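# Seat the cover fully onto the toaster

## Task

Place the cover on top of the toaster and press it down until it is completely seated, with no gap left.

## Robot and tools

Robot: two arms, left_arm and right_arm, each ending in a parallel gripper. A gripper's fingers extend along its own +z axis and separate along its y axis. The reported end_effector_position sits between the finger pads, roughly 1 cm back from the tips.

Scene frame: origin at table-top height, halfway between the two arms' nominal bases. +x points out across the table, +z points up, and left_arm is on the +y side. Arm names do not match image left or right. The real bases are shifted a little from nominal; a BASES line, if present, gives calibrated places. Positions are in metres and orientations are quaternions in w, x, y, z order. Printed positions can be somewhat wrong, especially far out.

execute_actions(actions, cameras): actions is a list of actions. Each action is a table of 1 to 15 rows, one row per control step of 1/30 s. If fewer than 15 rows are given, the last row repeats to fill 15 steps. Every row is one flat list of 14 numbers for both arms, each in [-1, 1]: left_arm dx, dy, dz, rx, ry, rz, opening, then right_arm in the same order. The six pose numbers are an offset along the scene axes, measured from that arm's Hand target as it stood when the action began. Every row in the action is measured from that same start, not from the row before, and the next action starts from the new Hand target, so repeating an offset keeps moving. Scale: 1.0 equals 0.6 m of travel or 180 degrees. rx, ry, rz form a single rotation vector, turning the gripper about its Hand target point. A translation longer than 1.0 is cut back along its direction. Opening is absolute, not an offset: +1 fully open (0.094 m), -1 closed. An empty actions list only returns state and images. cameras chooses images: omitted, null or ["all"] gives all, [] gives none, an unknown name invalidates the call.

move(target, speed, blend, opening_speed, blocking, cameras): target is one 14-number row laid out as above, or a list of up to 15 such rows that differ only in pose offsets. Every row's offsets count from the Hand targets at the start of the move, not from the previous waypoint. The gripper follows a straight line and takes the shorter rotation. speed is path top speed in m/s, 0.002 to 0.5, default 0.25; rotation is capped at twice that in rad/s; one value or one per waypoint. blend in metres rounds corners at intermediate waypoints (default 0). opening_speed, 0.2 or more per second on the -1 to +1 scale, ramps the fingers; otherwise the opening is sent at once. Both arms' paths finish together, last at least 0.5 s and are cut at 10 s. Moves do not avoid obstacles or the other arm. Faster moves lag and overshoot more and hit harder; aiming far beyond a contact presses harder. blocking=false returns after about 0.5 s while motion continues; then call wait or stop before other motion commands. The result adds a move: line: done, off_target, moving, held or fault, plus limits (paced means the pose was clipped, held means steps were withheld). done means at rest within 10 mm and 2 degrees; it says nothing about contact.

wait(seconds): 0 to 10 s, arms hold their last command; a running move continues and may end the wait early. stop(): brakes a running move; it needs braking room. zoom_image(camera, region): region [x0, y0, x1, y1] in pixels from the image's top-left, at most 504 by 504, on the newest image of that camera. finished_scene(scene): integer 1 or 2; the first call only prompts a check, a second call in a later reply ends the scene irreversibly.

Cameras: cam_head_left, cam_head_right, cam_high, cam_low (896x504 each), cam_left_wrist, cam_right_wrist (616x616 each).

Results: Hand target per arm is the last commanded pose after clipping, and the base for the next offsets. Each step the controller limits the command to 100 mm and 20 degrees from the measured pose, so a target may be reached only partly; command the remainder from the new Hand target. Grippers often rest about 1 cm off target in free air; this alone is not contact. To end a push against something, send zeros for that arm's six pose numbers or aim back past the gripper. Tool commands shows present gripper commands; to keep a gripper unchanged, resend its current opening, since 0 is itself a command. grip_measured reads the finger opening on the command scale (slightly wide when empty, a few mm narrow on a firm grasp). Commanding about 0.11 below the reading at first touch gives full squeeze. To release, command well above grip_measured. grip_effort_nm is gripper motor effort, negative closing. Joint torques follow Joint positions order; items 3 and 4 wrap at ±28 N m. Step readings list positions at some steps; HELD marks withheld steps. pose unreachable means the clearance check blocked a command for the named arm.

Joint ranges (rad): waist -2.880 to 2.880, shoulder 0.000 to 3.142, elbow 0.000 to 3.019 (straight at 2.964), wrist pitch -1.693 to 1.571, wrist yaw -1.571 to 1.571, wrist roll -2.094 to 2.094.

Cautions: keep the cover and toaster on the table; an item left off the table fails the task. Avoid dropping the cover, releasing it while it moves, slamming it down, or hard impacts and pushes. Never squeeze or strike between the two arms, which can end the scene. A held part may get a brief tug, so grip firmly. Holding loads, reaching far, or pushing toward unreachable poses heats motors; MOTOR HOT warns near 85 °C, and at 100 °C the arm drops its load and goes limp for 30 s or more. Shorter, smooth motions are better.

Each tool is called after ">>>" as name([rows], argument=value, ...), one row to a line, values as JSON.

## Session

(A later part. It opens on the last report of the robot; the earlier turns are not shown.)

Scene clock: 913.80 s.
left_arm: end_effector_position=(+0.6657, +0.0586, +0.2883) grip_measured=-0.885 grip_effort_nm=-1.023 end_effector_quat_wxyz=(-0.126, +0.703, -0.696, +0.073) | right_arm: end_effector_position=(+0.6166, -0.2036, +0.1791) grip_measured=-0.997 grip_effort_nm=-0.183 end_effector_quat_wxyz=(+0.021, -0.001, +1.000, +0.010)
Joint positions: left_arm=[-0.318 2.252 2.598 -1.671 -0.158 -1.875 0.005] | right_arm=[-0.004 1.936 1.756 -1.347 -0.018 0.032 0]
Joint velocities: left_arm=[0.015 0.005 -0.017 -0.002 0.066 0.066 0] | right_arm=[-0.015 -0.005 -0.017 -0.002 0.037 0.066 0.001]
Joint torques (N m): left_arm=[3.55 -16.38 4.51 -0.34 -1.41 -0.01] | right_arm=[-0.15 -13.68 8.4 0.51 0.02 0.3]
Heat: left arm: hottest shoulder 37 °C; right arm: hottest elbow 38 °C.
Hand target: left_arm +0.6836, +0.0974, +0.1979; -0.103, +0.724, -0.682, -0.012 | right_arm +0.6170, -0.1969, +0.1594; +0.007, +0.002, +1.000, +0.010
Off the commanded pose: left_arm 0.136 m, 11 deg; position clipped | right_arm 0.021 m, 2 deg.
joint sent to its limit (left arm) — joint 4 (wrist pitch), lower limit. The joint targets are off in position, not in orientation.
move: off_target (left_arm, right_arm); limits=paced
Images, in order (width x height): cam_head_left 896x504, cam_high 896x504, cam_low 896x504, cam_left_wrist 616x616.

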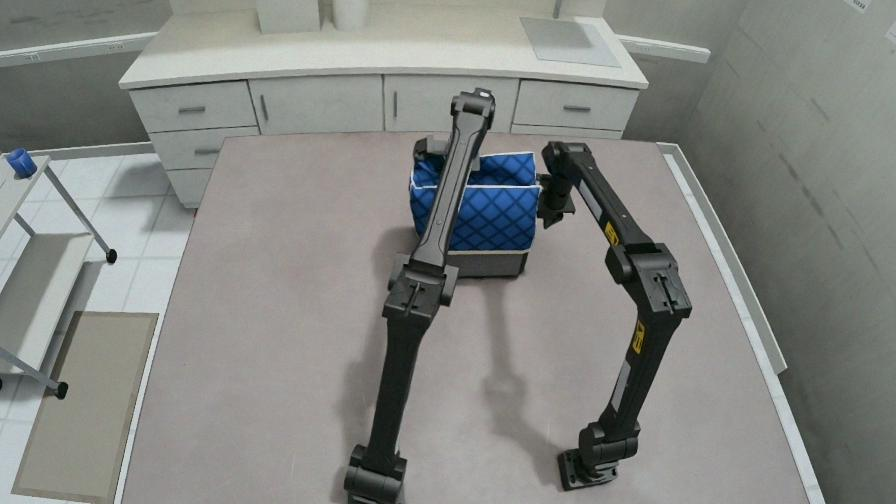

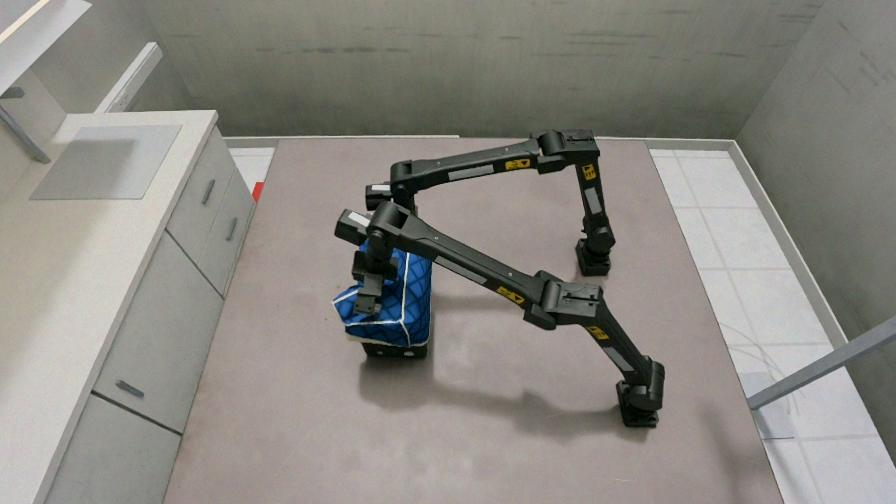

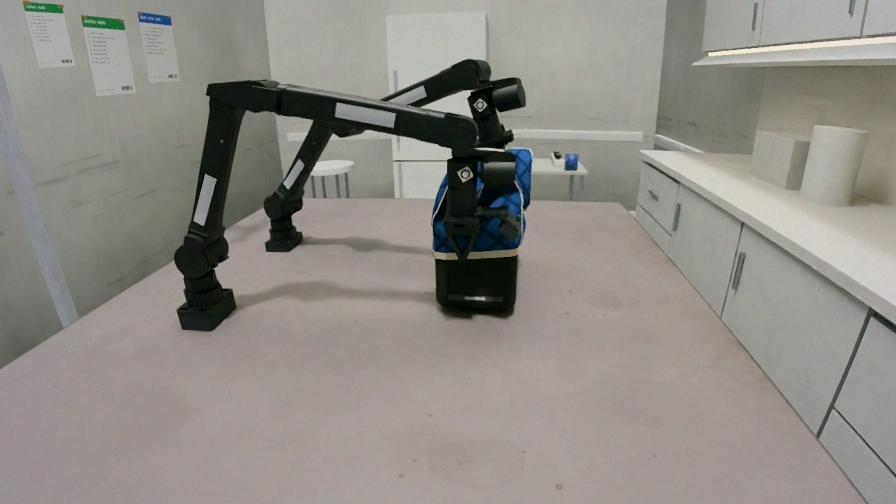

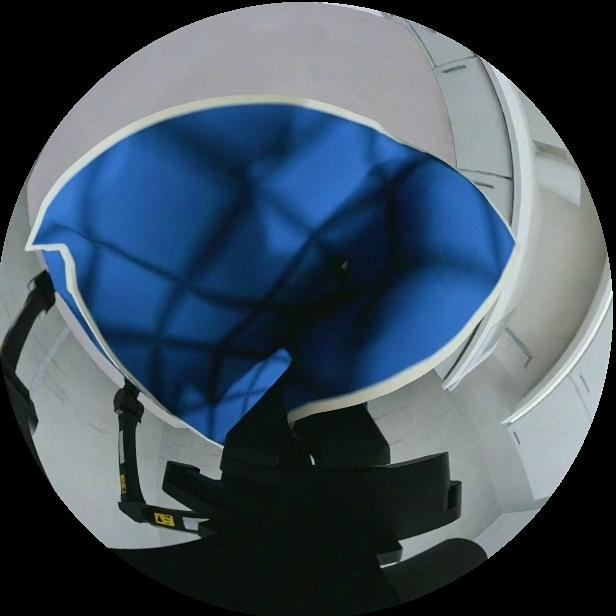

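>>> move([
  [-0.02,-0.05,0.12,0,0,0,-1,0,0,0.0,0,0,0,-1],
], speed=0.1, cameras=[])

>>> move([
  [0,0,0,0,0,0,1,0,0,0.0,0,0,0,-1],
], opening_speed=1.5, cameras=[])

>>> move([
  [0,0,0.35,0,0,0,1,0,0,0.0,0,0,0,-1],
], speed=0.15)

Scene clock: 933.43 s.
left_arm: end_effector_position=(+0.6610, +0.0421, +0.2897) grip_measured=-0.885 grip_effort_nm=-1.028 end_effector_quat_wxyz=(-0.132, +0.702, -0.696, +0.073) | right_arm: end_effector_position=(+0.6166, -0.2036, +0.1791) grip_measured=-0.997 grip_effort_nm=-0.183 end_effector_quat_wxyz=(+0.021, -0.001, +1.000, +0.010)
Joint positions: left_arm=[-0.346 2.252 2.6 -1.671 -0.177 -1.899 0.005] | right_arm=[-0.004 1.936 1.756 -1.347 -0.018 0.032 0]
Joint velocities: left_arm=[-0.005 -0.005 0.002 -0.017 0.051 -0.066 -0.001] | right_arm=[0.005 -0.015 -0.002 -0.012 0.051 0.007 0.001]
Joint torques (N m): left_arm=[1.79 -22.48 7.79 -0.34 -1.02 0.02] | right_arm=[-0.15 -13.74 8.39 0.53 0.02 0.28]
Heat: left arm: hottest shoulder 36 °C; right arm: hottest elbow 36 °C.
Hand target: left_arm +0.6712, +0.0665, +0.2694; -0.102, +0.724, -0.683, -0.012 | right_arm +0.6170, -0.1969, +0.1594; +0.007, +0.002, +1.000, +0.010
Off the commanded pose: left_arm 0.034 m, 11 deg | right_arm 0.021 m, 2 deg.
joint sent to its limit (left arm) — joint 4 (wrist pitch), lower limit. The joint targets are off in orientation, not in position.
move: off_target (left_arm, right_arm)
No camera images: "cameras" was empty.

Scene clock: 935.20 s.
left_arm: end_effector_position=(+0.6604, +0.0442, +0.2897) grip_measured=+0.997 grip_effort_nm=0.120 end_effector_quat_wxyz=(-0.136, +0.702, -0.695, +0.068) | right_arm: end_effector_position=(+0.6166, -0.2036, +0.1791) grip_measured=-0.997 grip_effort_nm=-0.188 end_effector_quat_wxyz=(+0.021, -0.001, +1.000, +0.010)
Joint positions: left_arm=[-0.346 2.252 2.6 -1.676 -0.188 -1.899 0.094] | right_arm=[-0.004 1.936 1.756 -1.347 -0.018 0.032 0]
Joint velocities: left_arm=[-0.005 -0.015 0.002 -0.002 -0.007 0.051 0.001] | right_arm=[-0.005 -0.005 -0.017 0.002 -0.051 -0.022 0.001]
Joint torques (N m): left_arm=[2.2 -22.89 7.79 -0.16 -0.61 -0.01] | right_arm=[-0.09 -13.74 8.4 0.51 0.02 0.29]
Heat: left arm: hottest shoulder 36 °C; right arm: hottest elbow 36 °C.
Hand target: left_arm +0.6713, +0.0665, +0.2694; -0.102, +0.724, -0.683, -0.012 | right_arm +0.6170, -0.1969, +0.1594; +0.007, +0.002, +1.000, +0.010
Off the commanded pose: left_arm 0.032 m, 10 deg | right_arm 0.021 m, 2 deg.
joint sent to its limit (left arm) — joint 4 (wrist pitch), lower limit. The joint targets are off in orientation, not in position.
move: off_target (left_arm, right_arm)
No camera images: "cameras" was empty.

Scene clock: 937.50 s.
left_arm: end_effector_position=(+0.6714, +0.0570, +0.4454) grip_measured=+0.998 grip_effort_nm=0.090 end_effector_quat_wxyz=(-0.233, +0.668, -0.676, +0.207) | right_arm: end_effector_position=(+0.6169, -0.2036, +0.1791) grip_measured=-0.997 grip_effort_nm=-0.188 end_effector_quat_wxyz=(+0.022, -0.001, +1.000, +0.010)
Joint positions: left_arm=[-0.333 2.209 2.881 -1.644 -0.222 -1.818 0.094] | right_arm=[-0.004 1.936 1.756 -1.346 -0.018 0.032 0]
Joint velocities: left_arm=[-0.015 0.005 0.002 -0.007 0.037 0.037 0] | right_arm=[-0.005 -0.005 -0.002 0.007 0.022 -0.022 0]
Joint torques (N m): left_arm=[0.38 -25.41 8.99 1.24 -0.35 0.19] | right_arm=[-0.03 -13.8 8.42 0.46 0.02 0.29]
Heat: left arm: hottest shoulder 36 °C; right arm: hottest elbow 36 °C.
Hand target: left_arm +0.6711, +0.0630, +0.4795; -0.146, +0.709, -0.687, +0.062 | right_arm +0.6170, -0.1969, +0.1594; +0.007, +0.002, +1.000, +0.010
Off the commanded pose: left_arm 0.035 m, 30 deg; orientation clipped | right_arm 0.021 m, 2 deg.
elbow stopped short (left arm): the move would have taken joint 3 (elbow) straighter than the controller allows.
move: off_target (left_arm, right_arm); limits=paced

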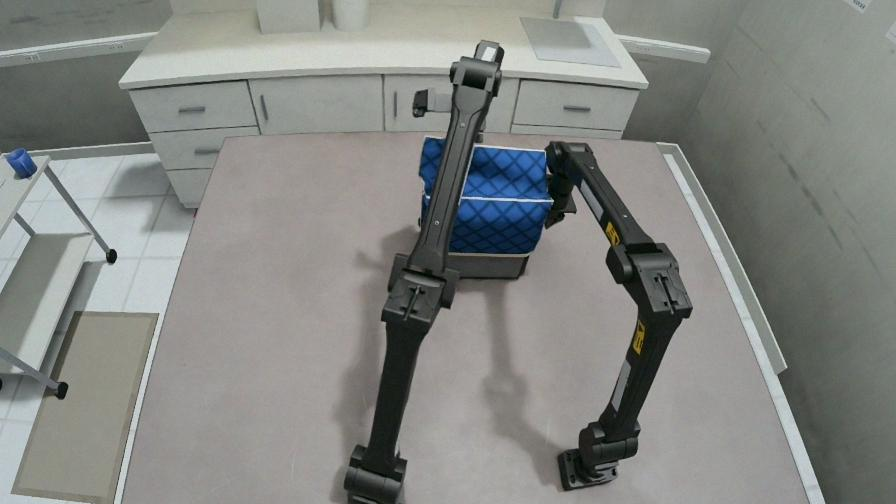

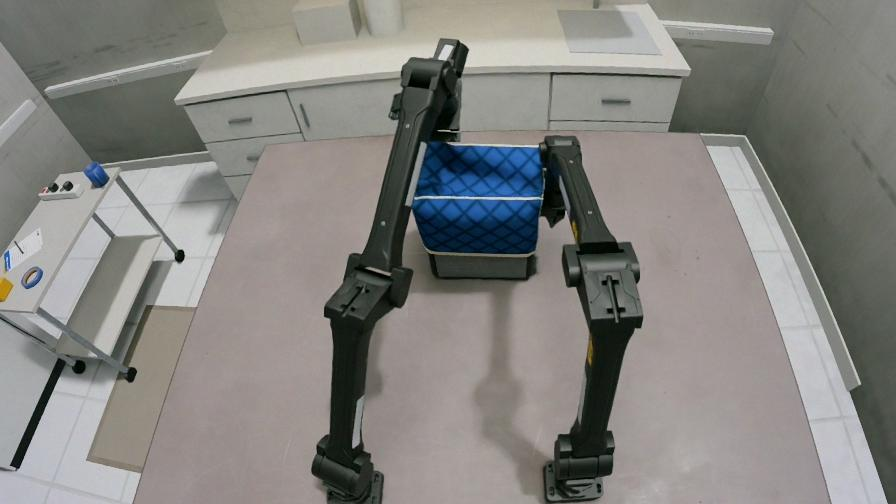

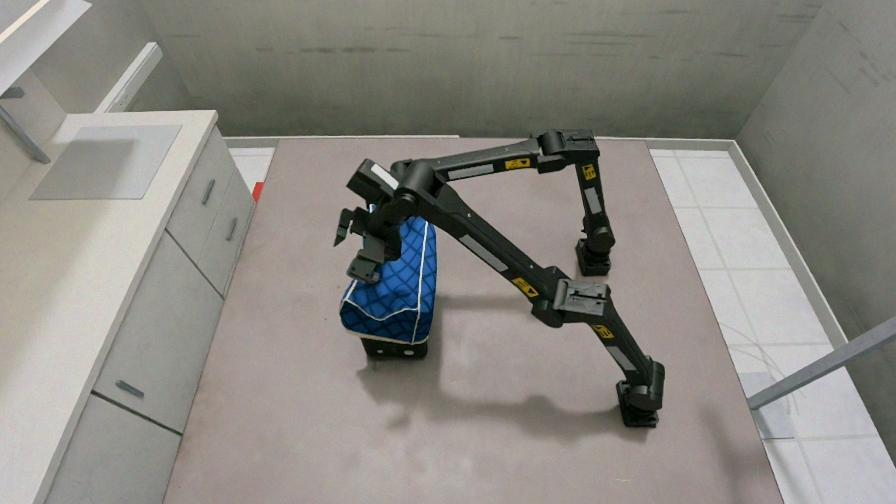

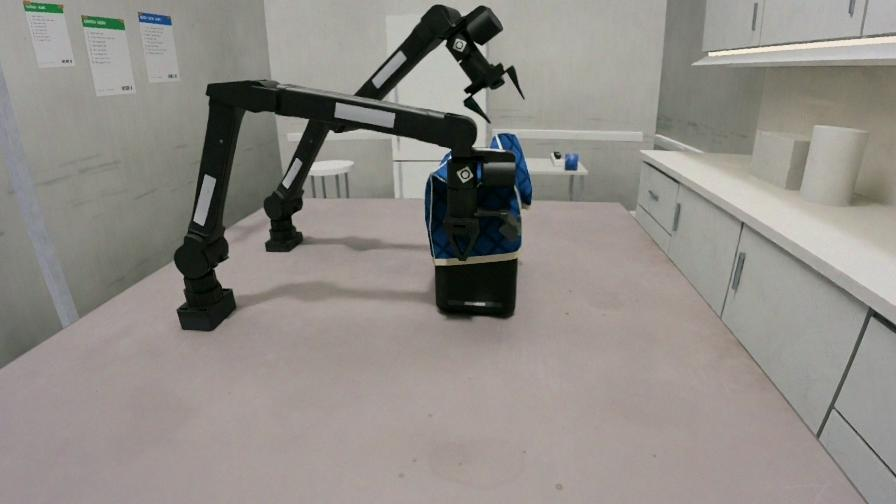

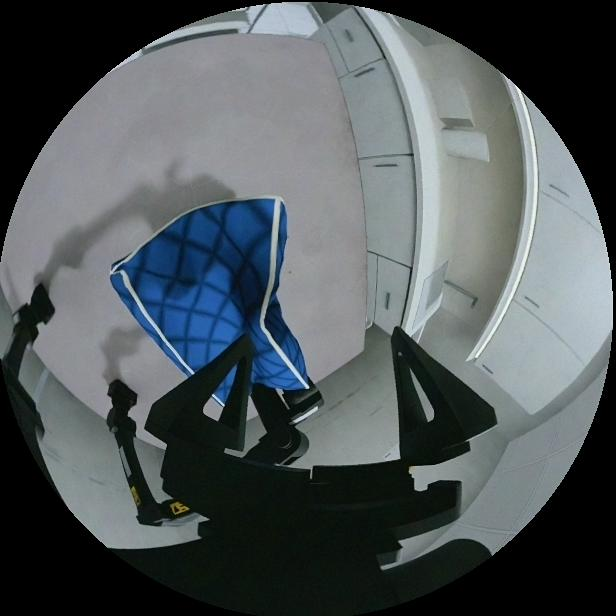

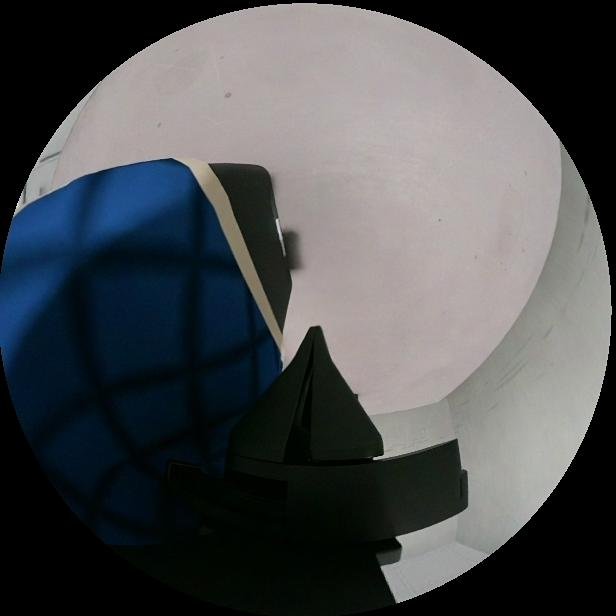

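>>> move([
  [-0.02,0,0,0,0,0,-1,0,-0.1,0.02,0,0,0,-1],
  [-0.02,0,0,0,0,0,-1,0,-0.1,0.35,0,0,0,-1],
  [-0.02,0,-0.0,0,0,0,-1,-0.06,0.17,0.38,0,0,0,-1],
], speed=0.2)

Scene clock: 944.73 s.
left_arm: end_effector_position=(+0.6691, +0.0585, +0.4438) grip_measured=-0.989 grip_effort_nm=-0.569 end_effector_quat_wxyz=(-0.232, +0.669, -0.677, +0.200) | right_arm: end_effector_position=(+0.5868, -0.0967, +0.3642) grip_measured=-0.997 grip_effort_nm=-0.188 end_effector_quat_wxyz=(+0.071, -0.004, +0.997, +0.025)
Joint positions: left_arm=[-0.333 2.209 2.881 -1.657 -0.226 -1.817 0.001] | right_arm=[0.179 1.83 2.08 -1.672 -0.018 0.209 0]
Joint velocities: left_arm=[-0.005 -0.015 0.002 -0.012 -0.051 0.081 0] | right_arm=[-0.005 -0.005 -0.007 0.002 -0.007 -0.022 -0.001]
Joint torques (N m): left_arm=[-0.03 -26.17 8.91 0.44 -0.34 0.13] | right_arm=[-0.62 -16.26 11.43 0.17 -0.04 0.3]
Heat: left arm: hottest shoulder 36 °C; right arm: hottest elbow 36 °C.
Hand target: left_arm +0.6591, +0.0629, +0.4794; -0.146, +0.709, -0.687, +0.062 | right_arm +0.5840, -0.0951, +0.3891; +0.007, +0.002, +1.000, +0.013
Off the commanded pose: left_arm 0.037 m, 19 deg | right_arm 0.024 m, 8 deg.
elbow stopped short (left arm): the move would have taken joint 3 (elbow) straighter than the controller allows.
joint sent to its limit (right arm) — joint 4 (wrist pitch), lower limit. The joint targets are off in orientation, not in position.
move: off_target (left_arm, right_arm)

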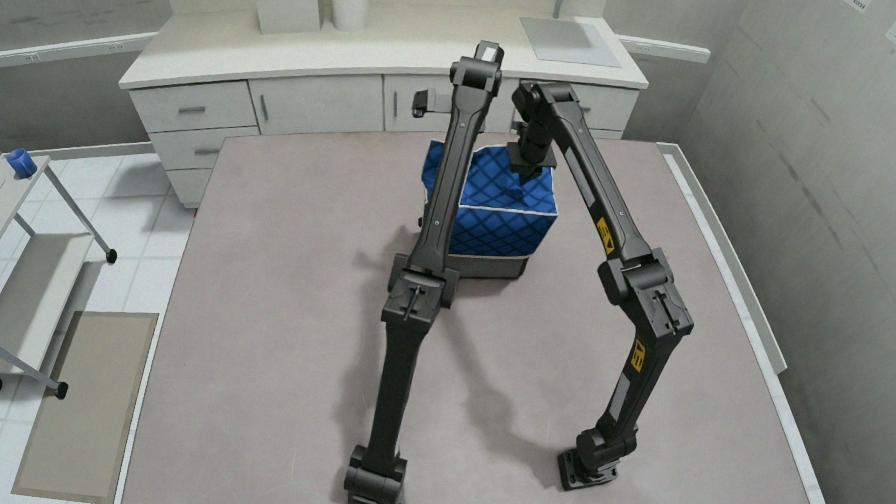

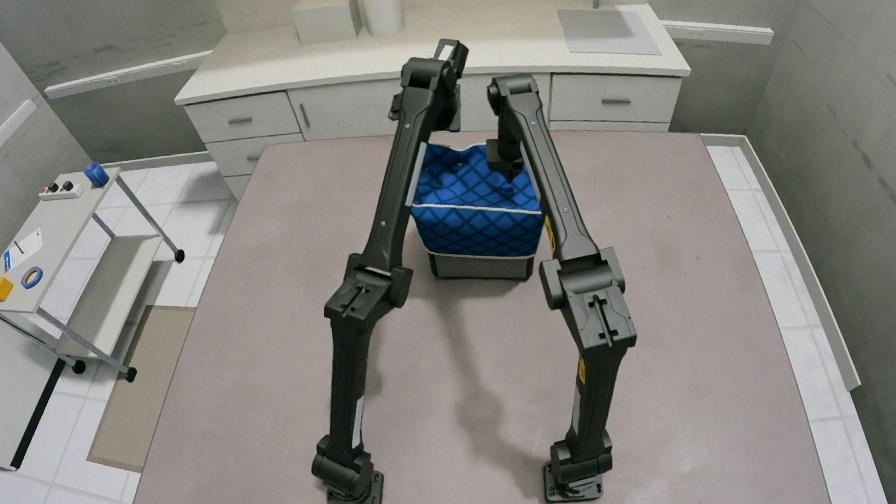

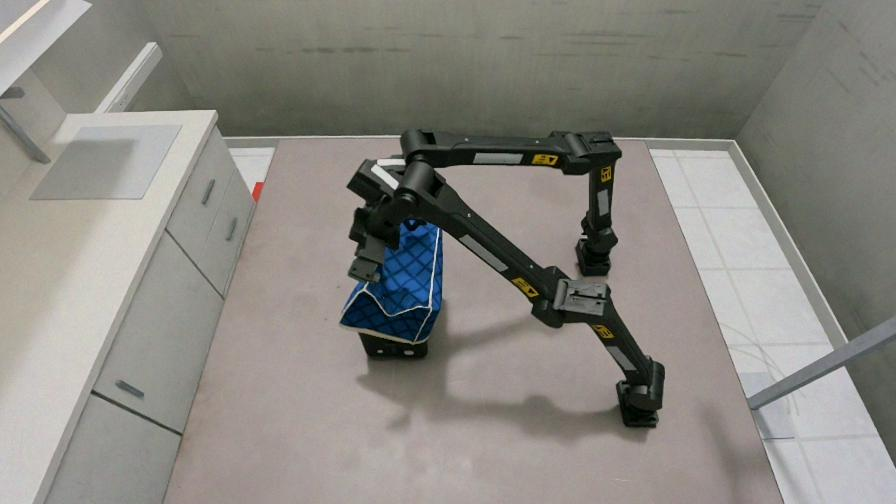

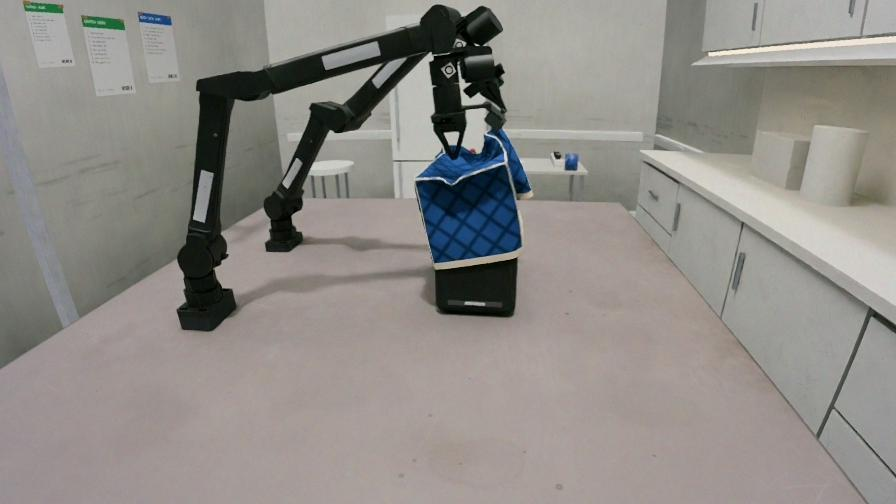

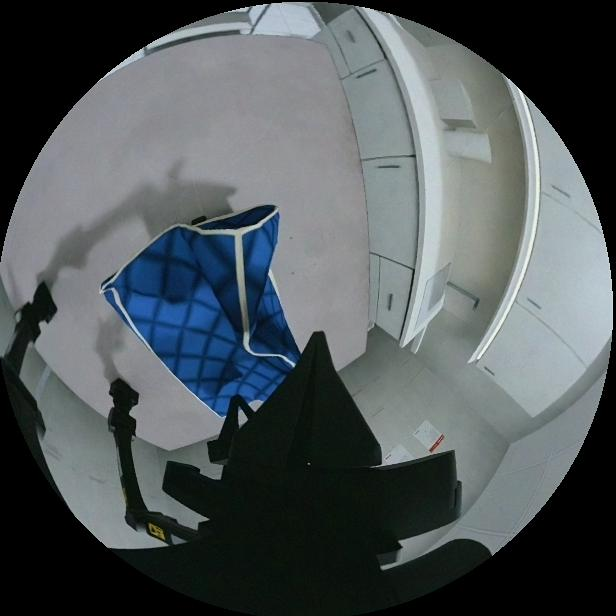

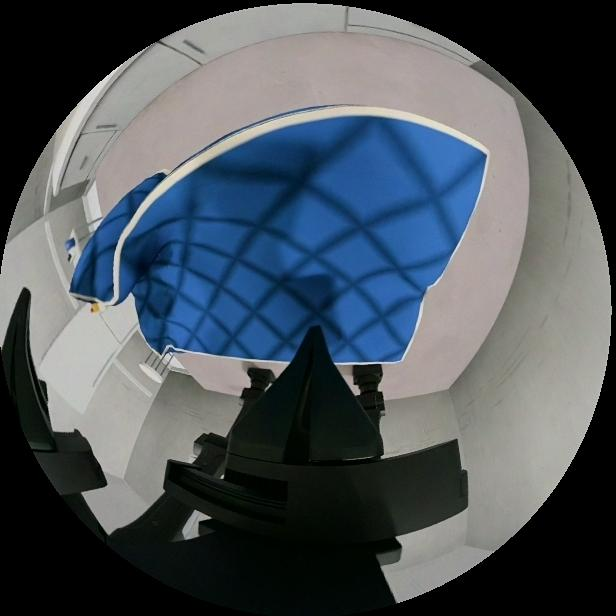

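>>> move([
  [-0.04,0,-0.15,0,0,0,-1,0.07,-0.03,0,0,0,0,-1],
  [-0.03,0,-0.35,0,0,0,-1,0.07,-0.03,-0.2,0,0,0,-1],
], speed=0.12, cameras=["cam_low","cam_high","cam_head_left"])

Scene clock: 952.77 s.
left_arm: end_effector_position=(+0.6397, +0.0664, +0.2493) grip_measured=-0.989 grip_effort_nm=-0.574 end_effector_quat_wxyz=(-0.139, +0.708, -0.691, +0.041) | right_arm: end_effector_position=(+0.6174, -0.1074, +0.2916) grip_measured=-0.997 grip_effort_nm=-0.188 end_effector_quat_wxyz=(+0.022, +0.004, +1.000, +0.014)
Joint positions: left_arm=[-0.333 2.125 2.273 -1.521 -0.214 -1.901 0] | right_arm=[0.152 1.959 2.086 -1.649 -0.02 0.196 0]
Joint velocities: left_arm=[-0.005 -0.005 -0.037 -0.017 -0.081 -0.007 0] | right_arm=[-0.005 -0.005 0.007 -0.002 -0.007 -0.007 0]
Joint torques (N m): left_arm=[-0.03 -26.52 7.66 0.69 -0.14 -0.02] | right_arm=[-1.96 -14.04 8.23 0.68 -0.01 -0.05]
Heat: left arm: hottest shoulder 37 °C; right arm: hottest elbow 36 °C.
Hand target: left_arm +0.6408, +0.0668, +0.2690; -0.147, +0.711, -0.685, +0.061 | right_arm +0.6243, -0.1134, +0.2676; +0.007, +0.002, +1.000, +0.012
Off the commanded pose: left_arm 0.020 m, 3 deg | right_arm 0.025 m, 2 deg.
move: off_target (left_arm, right_arm)
Images, in order (width x height): cam_head_left 896x504, cam_high 896x504, cam_low 896x504.

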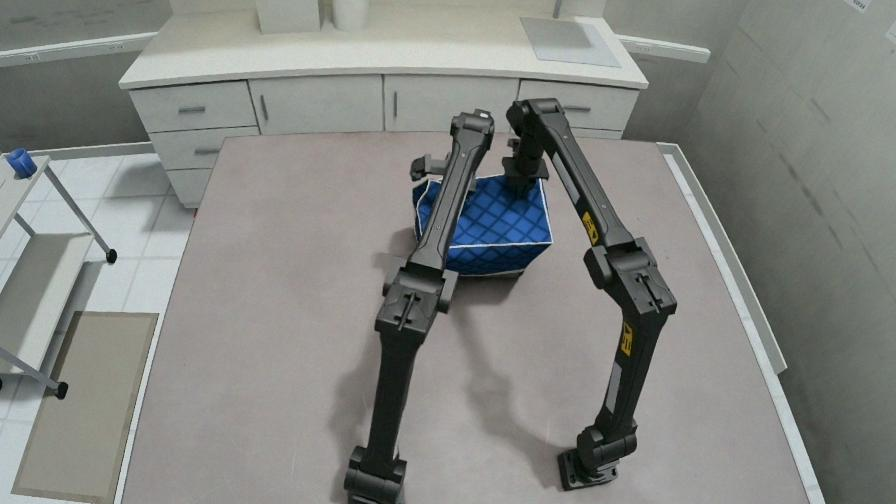

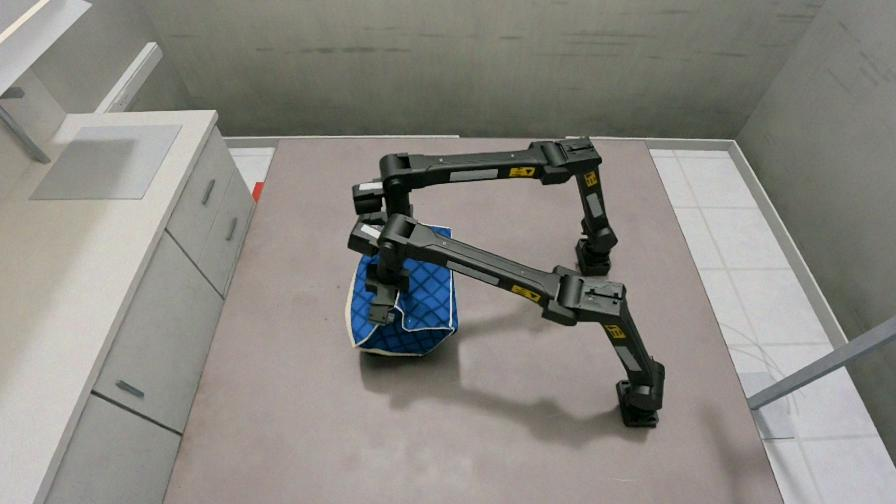

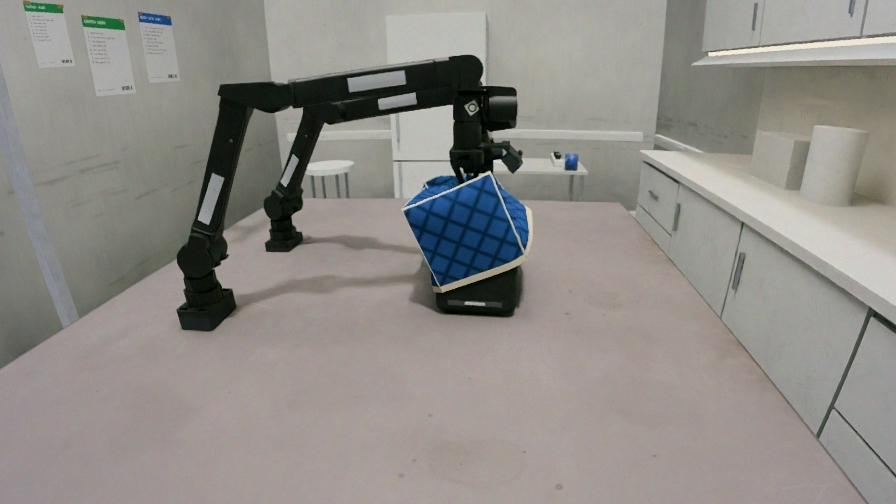

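>>> move([
  [0.03,-0.02,-0.16,0,0,0,-1,0.05,0.0,-0.14,0,0,0,-1],
], speed=0.1, cameras=["cam_low","cam_high","cam_head_left"])

Scene clock: 956.30 s.
left_arm: end_effector_position=(+0.6614, +0.0593, +0.2207) grip_measured=-0.989 grip_effort_nm=-0.554 end_effector_quat_wxyz=(-0.164, +0.709, -0.680, +0.092) | right_arm: end_effector_position=(+0.6437, -0.1043, +0.2333) grip_measured=-0.997 grip_effort_nm=-0.183 end_effector_quat_wxyz=(+0.038, +0.002, +0.999, +0.019)
Joint positions: left_arm=[-0.333 2.098 2.135 -1.296 -0.218 -1.907 0] | right_arm=[0.148 2.006 2.006 -1.488 -0.023 0.189 0]
Joint velocities: left_arm=[0.015 -0.005 0.007 0.002 -0.037 -0.007 0] | right_arm=[-0.005 0.005 -0.022 0.007 -0.051 -0.022 -0.001]
Joint torques (N m): left_arm=[-0.5 -20.31 5.3 0.51 -0.09 0.01] | right_arm=[-2.2 -12.1 7.91 1.03 0.11 -0.04]
Heat: left arm: hottest shoulder 37 °C; right arm: hottest elbow 36 °C.
Hand target: left_arm +0.6588, +0.0564, +0.1728; -0.147, +0.711, -0.685, +0.061 | right_arm +0.6531, -0.1133, +0.1833; +0.008, +0.002, +1.000, +0.012
Off the commanded pose: left_arm 0.048 m, 4 deg | right_arm 0.052 m, 4 deg.
move: off_target (left_arm, right_arm)
Images, in order (width x height): cam_head_left 896x504, cam_high 896x504, cam_low 896x504.

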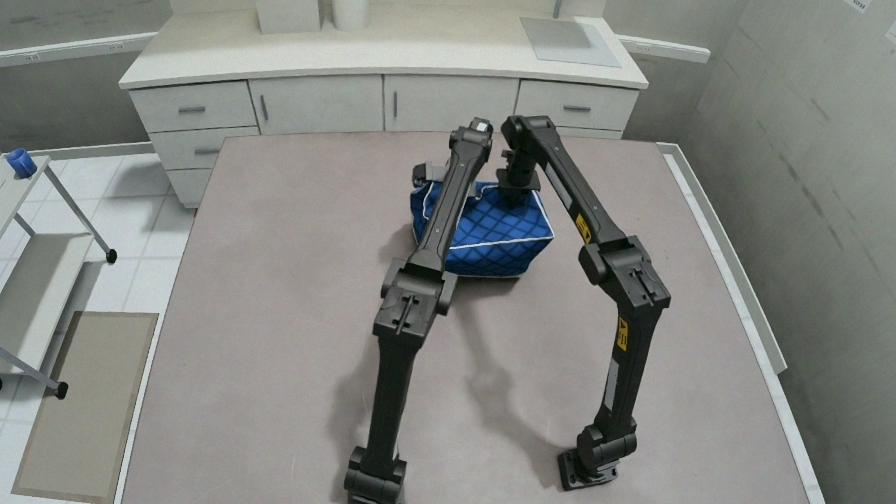

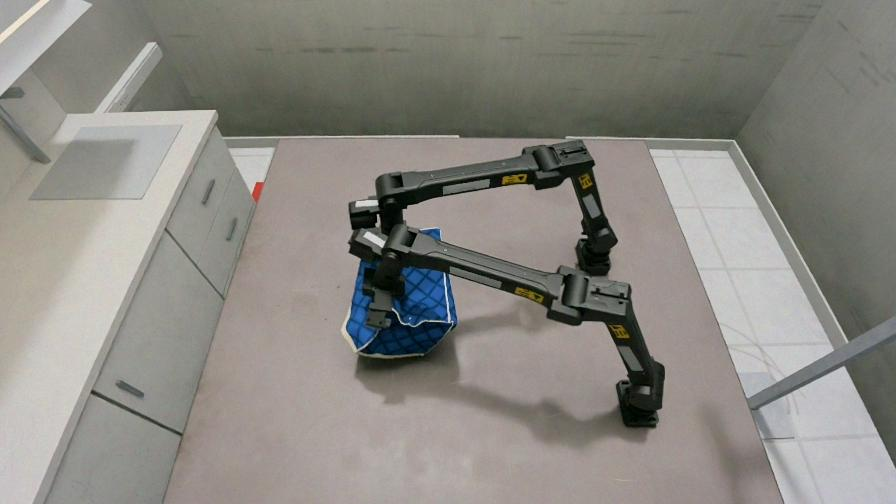

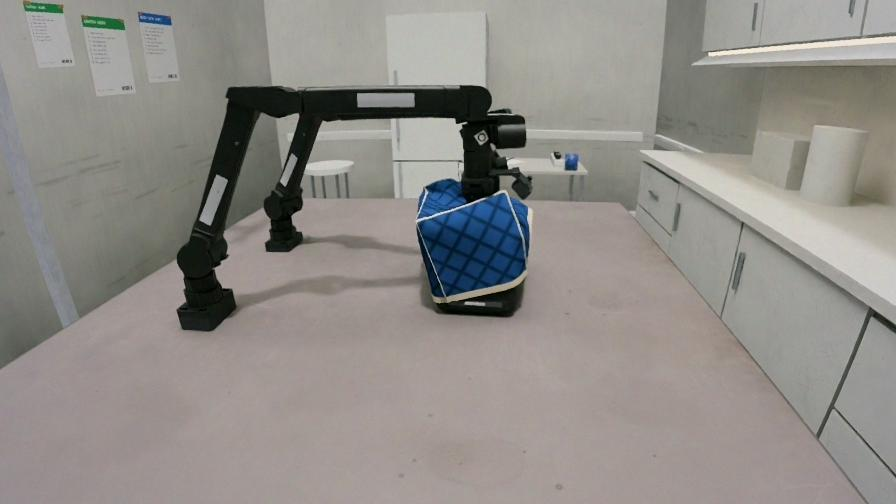

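>>> move([
  [0.0,0,-0.07,0,0,0,-1,0.0,0.0,-0.07,0,0,0,-1],
], speed=0.1, cameras=[])

>>> move([
  [-0.02,0,0.4,0,0,0,-1,0.0,0.0,0.4,0,0,0,-1],
], speed=0.2)

Scene clock: 961.37 s.
left_arm: end_effector_position=(+0.6639, +0.0593, +0.2191) grip_measured=-0.989 grip_effort_nm=-0.564 end_effector_quat_wxyz=(-0.180, +0.708, -0.673, +0.120) | right_arm: end_effector_position=(+0.6500, -0.1041, +0.2282) grip_measured=-0.997 grip_effort_nm=-0.183 end_effector_quat_wxyz=(+0.068, +0.002, +0.997, +0.025)
Joint positions: left_arm=[-0.333 2.056 2.047 -1.184 -0.223 -1.907 0] | right_arm=[0.146 1.979 1.945 -1.393 -0.023 0.188 0]
Joint velocities: left_arm=[-0.015 -0.005 -0.002 -0.002 0.022 -0.037 0] | right_arm=[-0.015 0.005 -0.022 0.002 0.022 0.007 0]
Joint torques (N m): left_arm=[-0.15 -15.97 4.07 0.31 0.11 0.02] | right_arm=[-2.08 -9.82 4.52 1.28 0.08 -0.05]
Heat: left arm: hottest shoulder 37 °C; right arm: hottest elbow 36 °C.
Hand target: left_arm +0.6587, +0.0570, +0.1308; -0.147, +0.711, -0.685, +0.061 | right_arm +0.6525, -0.1134, +0.1414; +0.007, +0.002, +1.000, +0.012
Off the commanded pose: left_arm 0.088 m, 8 deg | right_arm 0.087 m, 7 deg.
move: off_target (left_arm, right_arm)
No camera images: "cameras" was empty.

Scene clock: 963.37 s.
left_arm: end_effector_position=(+0.6438, +0.0653, +0.3674) grip_measured=-0.989 grip_effort_nm=-0.564 end_effector_quat_wxyz=(-0.172, +0.709, -0.676, +0.108) | right_arm: end_effector_position=(+0.6500, -0.1046, +0.3514) grip_measured=-0.997 grip_effort_nm=-0.183 end_effector_quat_wxyz=(+0.093, +0.002, +0.995, +0.031)
Joint positions: left_arm=[-0.334 2.14 2.596 -1.679 -0.219 -1.908 0] | right_arm=[0.145 1.992 2.286 -1.672 -0.026 0.188 0]
Joint velocities: left_arm=[-0.015 0.005 -0.002 -0.007 -0.051 0.066 0] | right_arm=[-0.005 0.015 0.022 0.007 -0.022 -0.022 0]
Joint torques (N m): left_arm=[-1.2 -21.66 10.18 0.09 -0.28 0.21] | right_arm=[-2.08 -17.26 14 0.27 0.14 0.01]
Heat: left arm: hottest shoulder 37 °C; right arm: hottest elbow 36 °C.
Hand target: left_arm +0.6468, +0.0529, +0.3709; -0.146, +0.711, -0.685, +0.061 | right_arm +0.6559, -0.1134, +0.3822; +0.007, +0.002, +1.000, +0.012
Off the commanded pose: left_arm 0.009 m, 6 deg | right_arm 0.031 m, 10 deg.
joint sent to its limit (left arm) — joint 4 (wrist pitch), lower limit. The joint targets are off in position and orientation.
joint sent to its limit (right arm) — joint 4 (wrist pitch), lower limit. The joint targets are off in orientation, not in position.
move: off_target (left_arm, right_arm)

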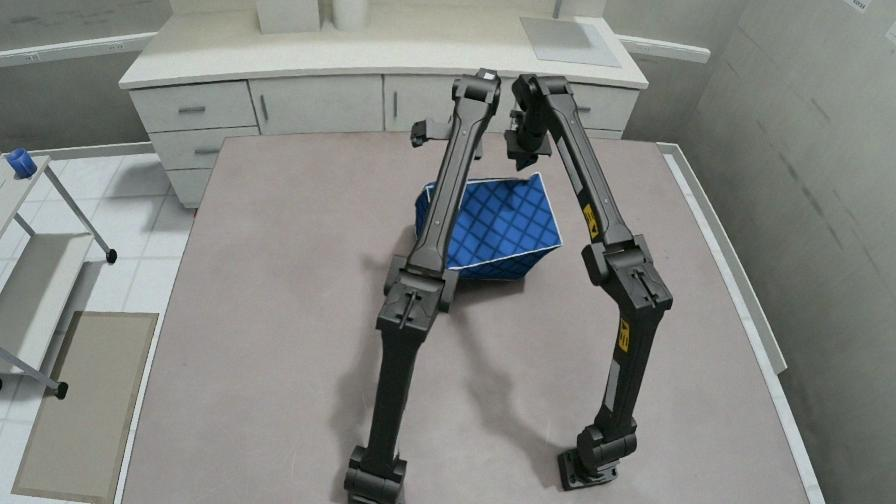

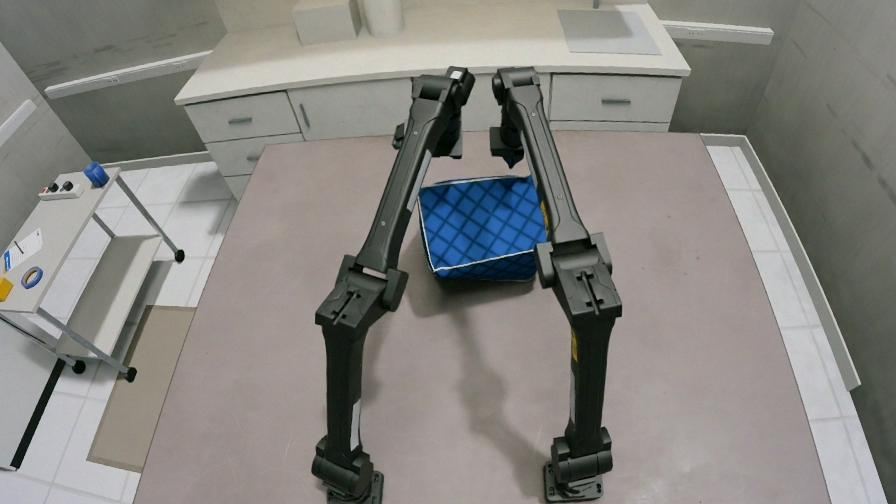

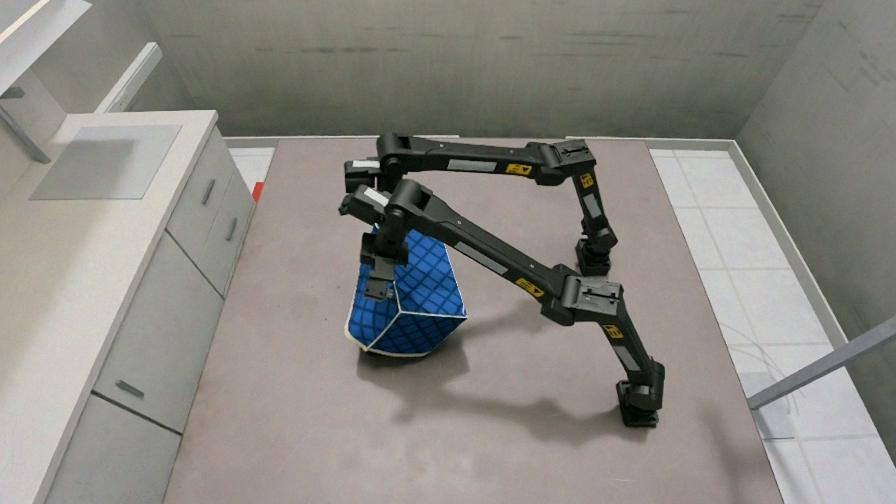

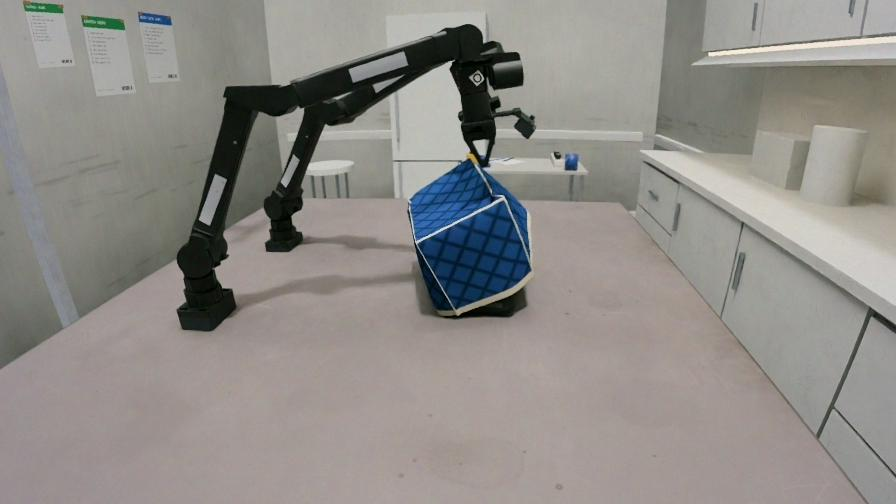

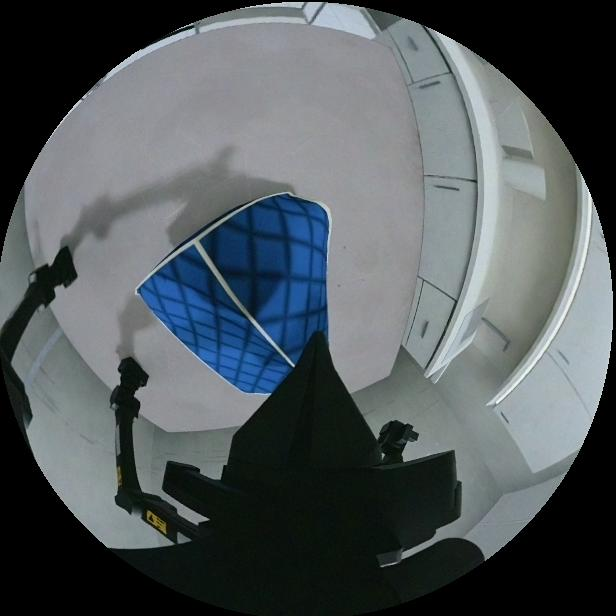

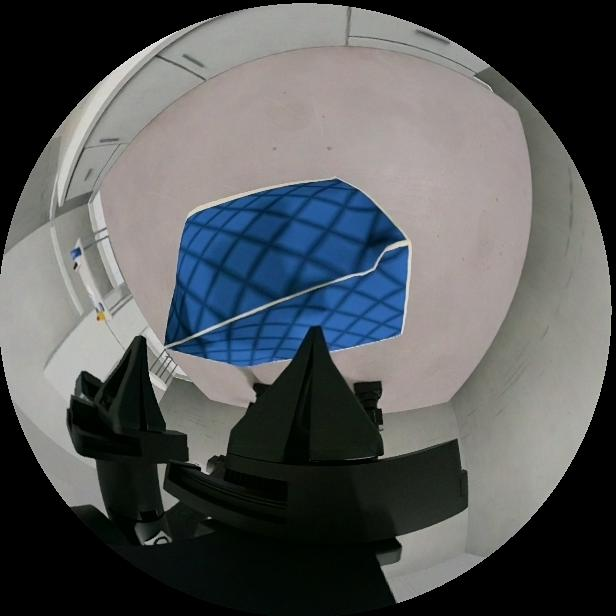

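>>> move([
  [0.05,0,-0.0,0,0,0,-1,0.05,-0.03,0.0,0,0,0,-1],
  [0.05,0,-0.33,0,0,0,-1,0.04,-0.03,-0.35,0,0,0,-1],
], speed=0.12, cameras=["cam_low","cam_high","cam_head_right"])

Scene clock: 973.67 s.
left_arm: end_effector_position=(+0.6758, +0.0536, +0.2210) grip_measured=-0.989 grip_effort_nm=-0.564 end_effector_quat_wxyz=(-0.162, +0.707, -0.682, +0.091) | right_arm: end_effector_position=(+0.6771, -0.1238, +0.2302) grip_measured=-0.997 grip_effort_nm=-0.183 end_effector_quat_wxyz=(+0.050, +0.004, +0.999, +0.021)
Joint positions: left_arm=[-0.334 2.158 2.237 -1.341 -0.215 -1.902 0] | right_arm=[0.11 2.086 2.124 -1.504 -0.026 0.156 0]
Joint velocities: left_arm=[-0.005 -0.005 -0.017 0.007 0.066 -0.066 -0.001] | right_arm=[0.015 0.005 -0.012 -0.007 -0.007 -0.007 0]
Joint torques (N m): left_arm=[0.26 -20.6 5.48 0.69 -0.09 0.05] | right_arm=[-1.79 -13.57 5.35 0.95 0.22 -0.06]
Heat: left arm: hottest elbow 38 °C; right arm: hottest elbow 38 °C.
Hand target: left_arm +0.6768, +0.0563, +0.1730; -0.147, +0.711, -0.685, +0.061 | right_arm +0.6770, -0.1317, +0.1708; +0.007, +0.002, +1.000, +0.011
Off the commanded pose: left_arm 0.048 m, 4 deg | right_arm 0.059 m, 5 deg.
move: off_target (left_arm, right_arm)
Images, in order (width x height): cam_head_right 896x504, cam_high 896x504, cam_low 896x504.

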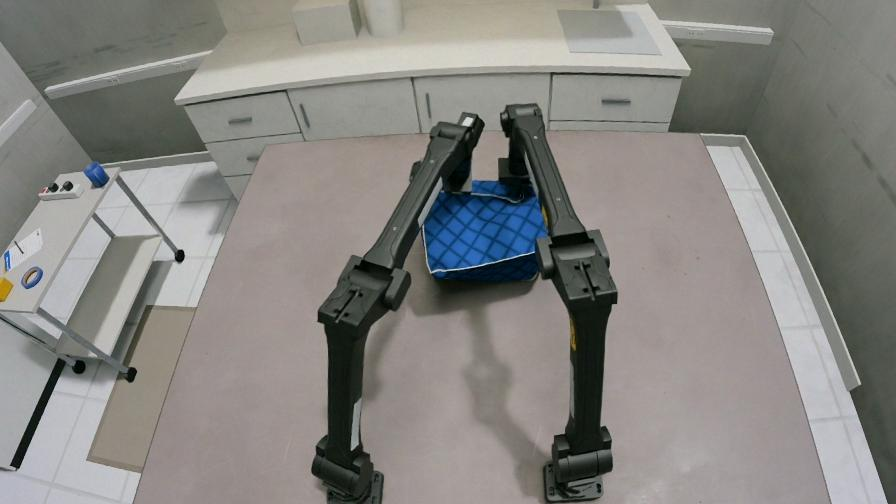

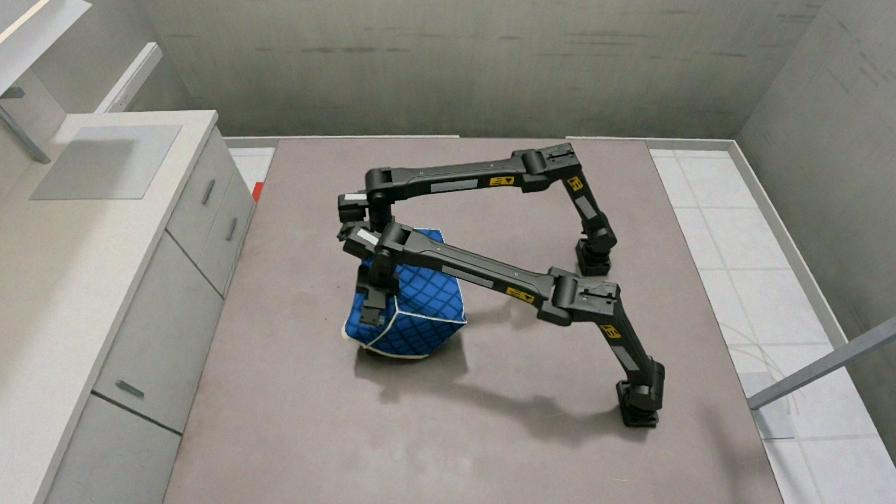

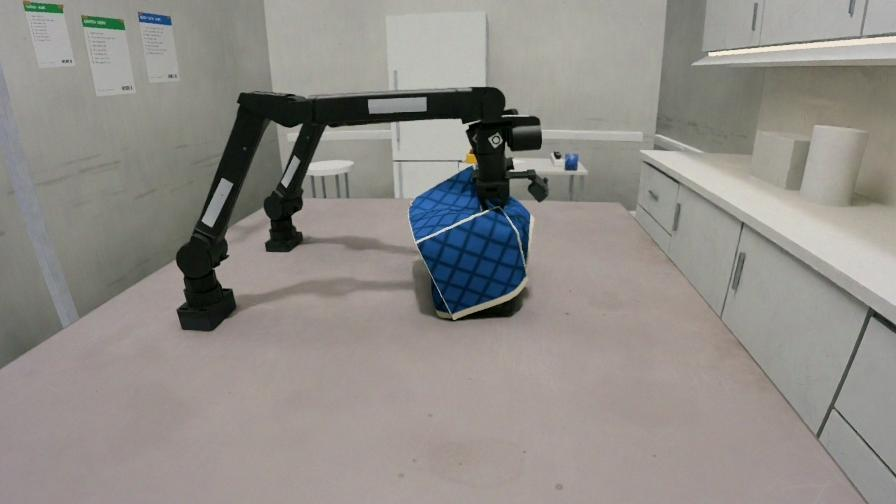

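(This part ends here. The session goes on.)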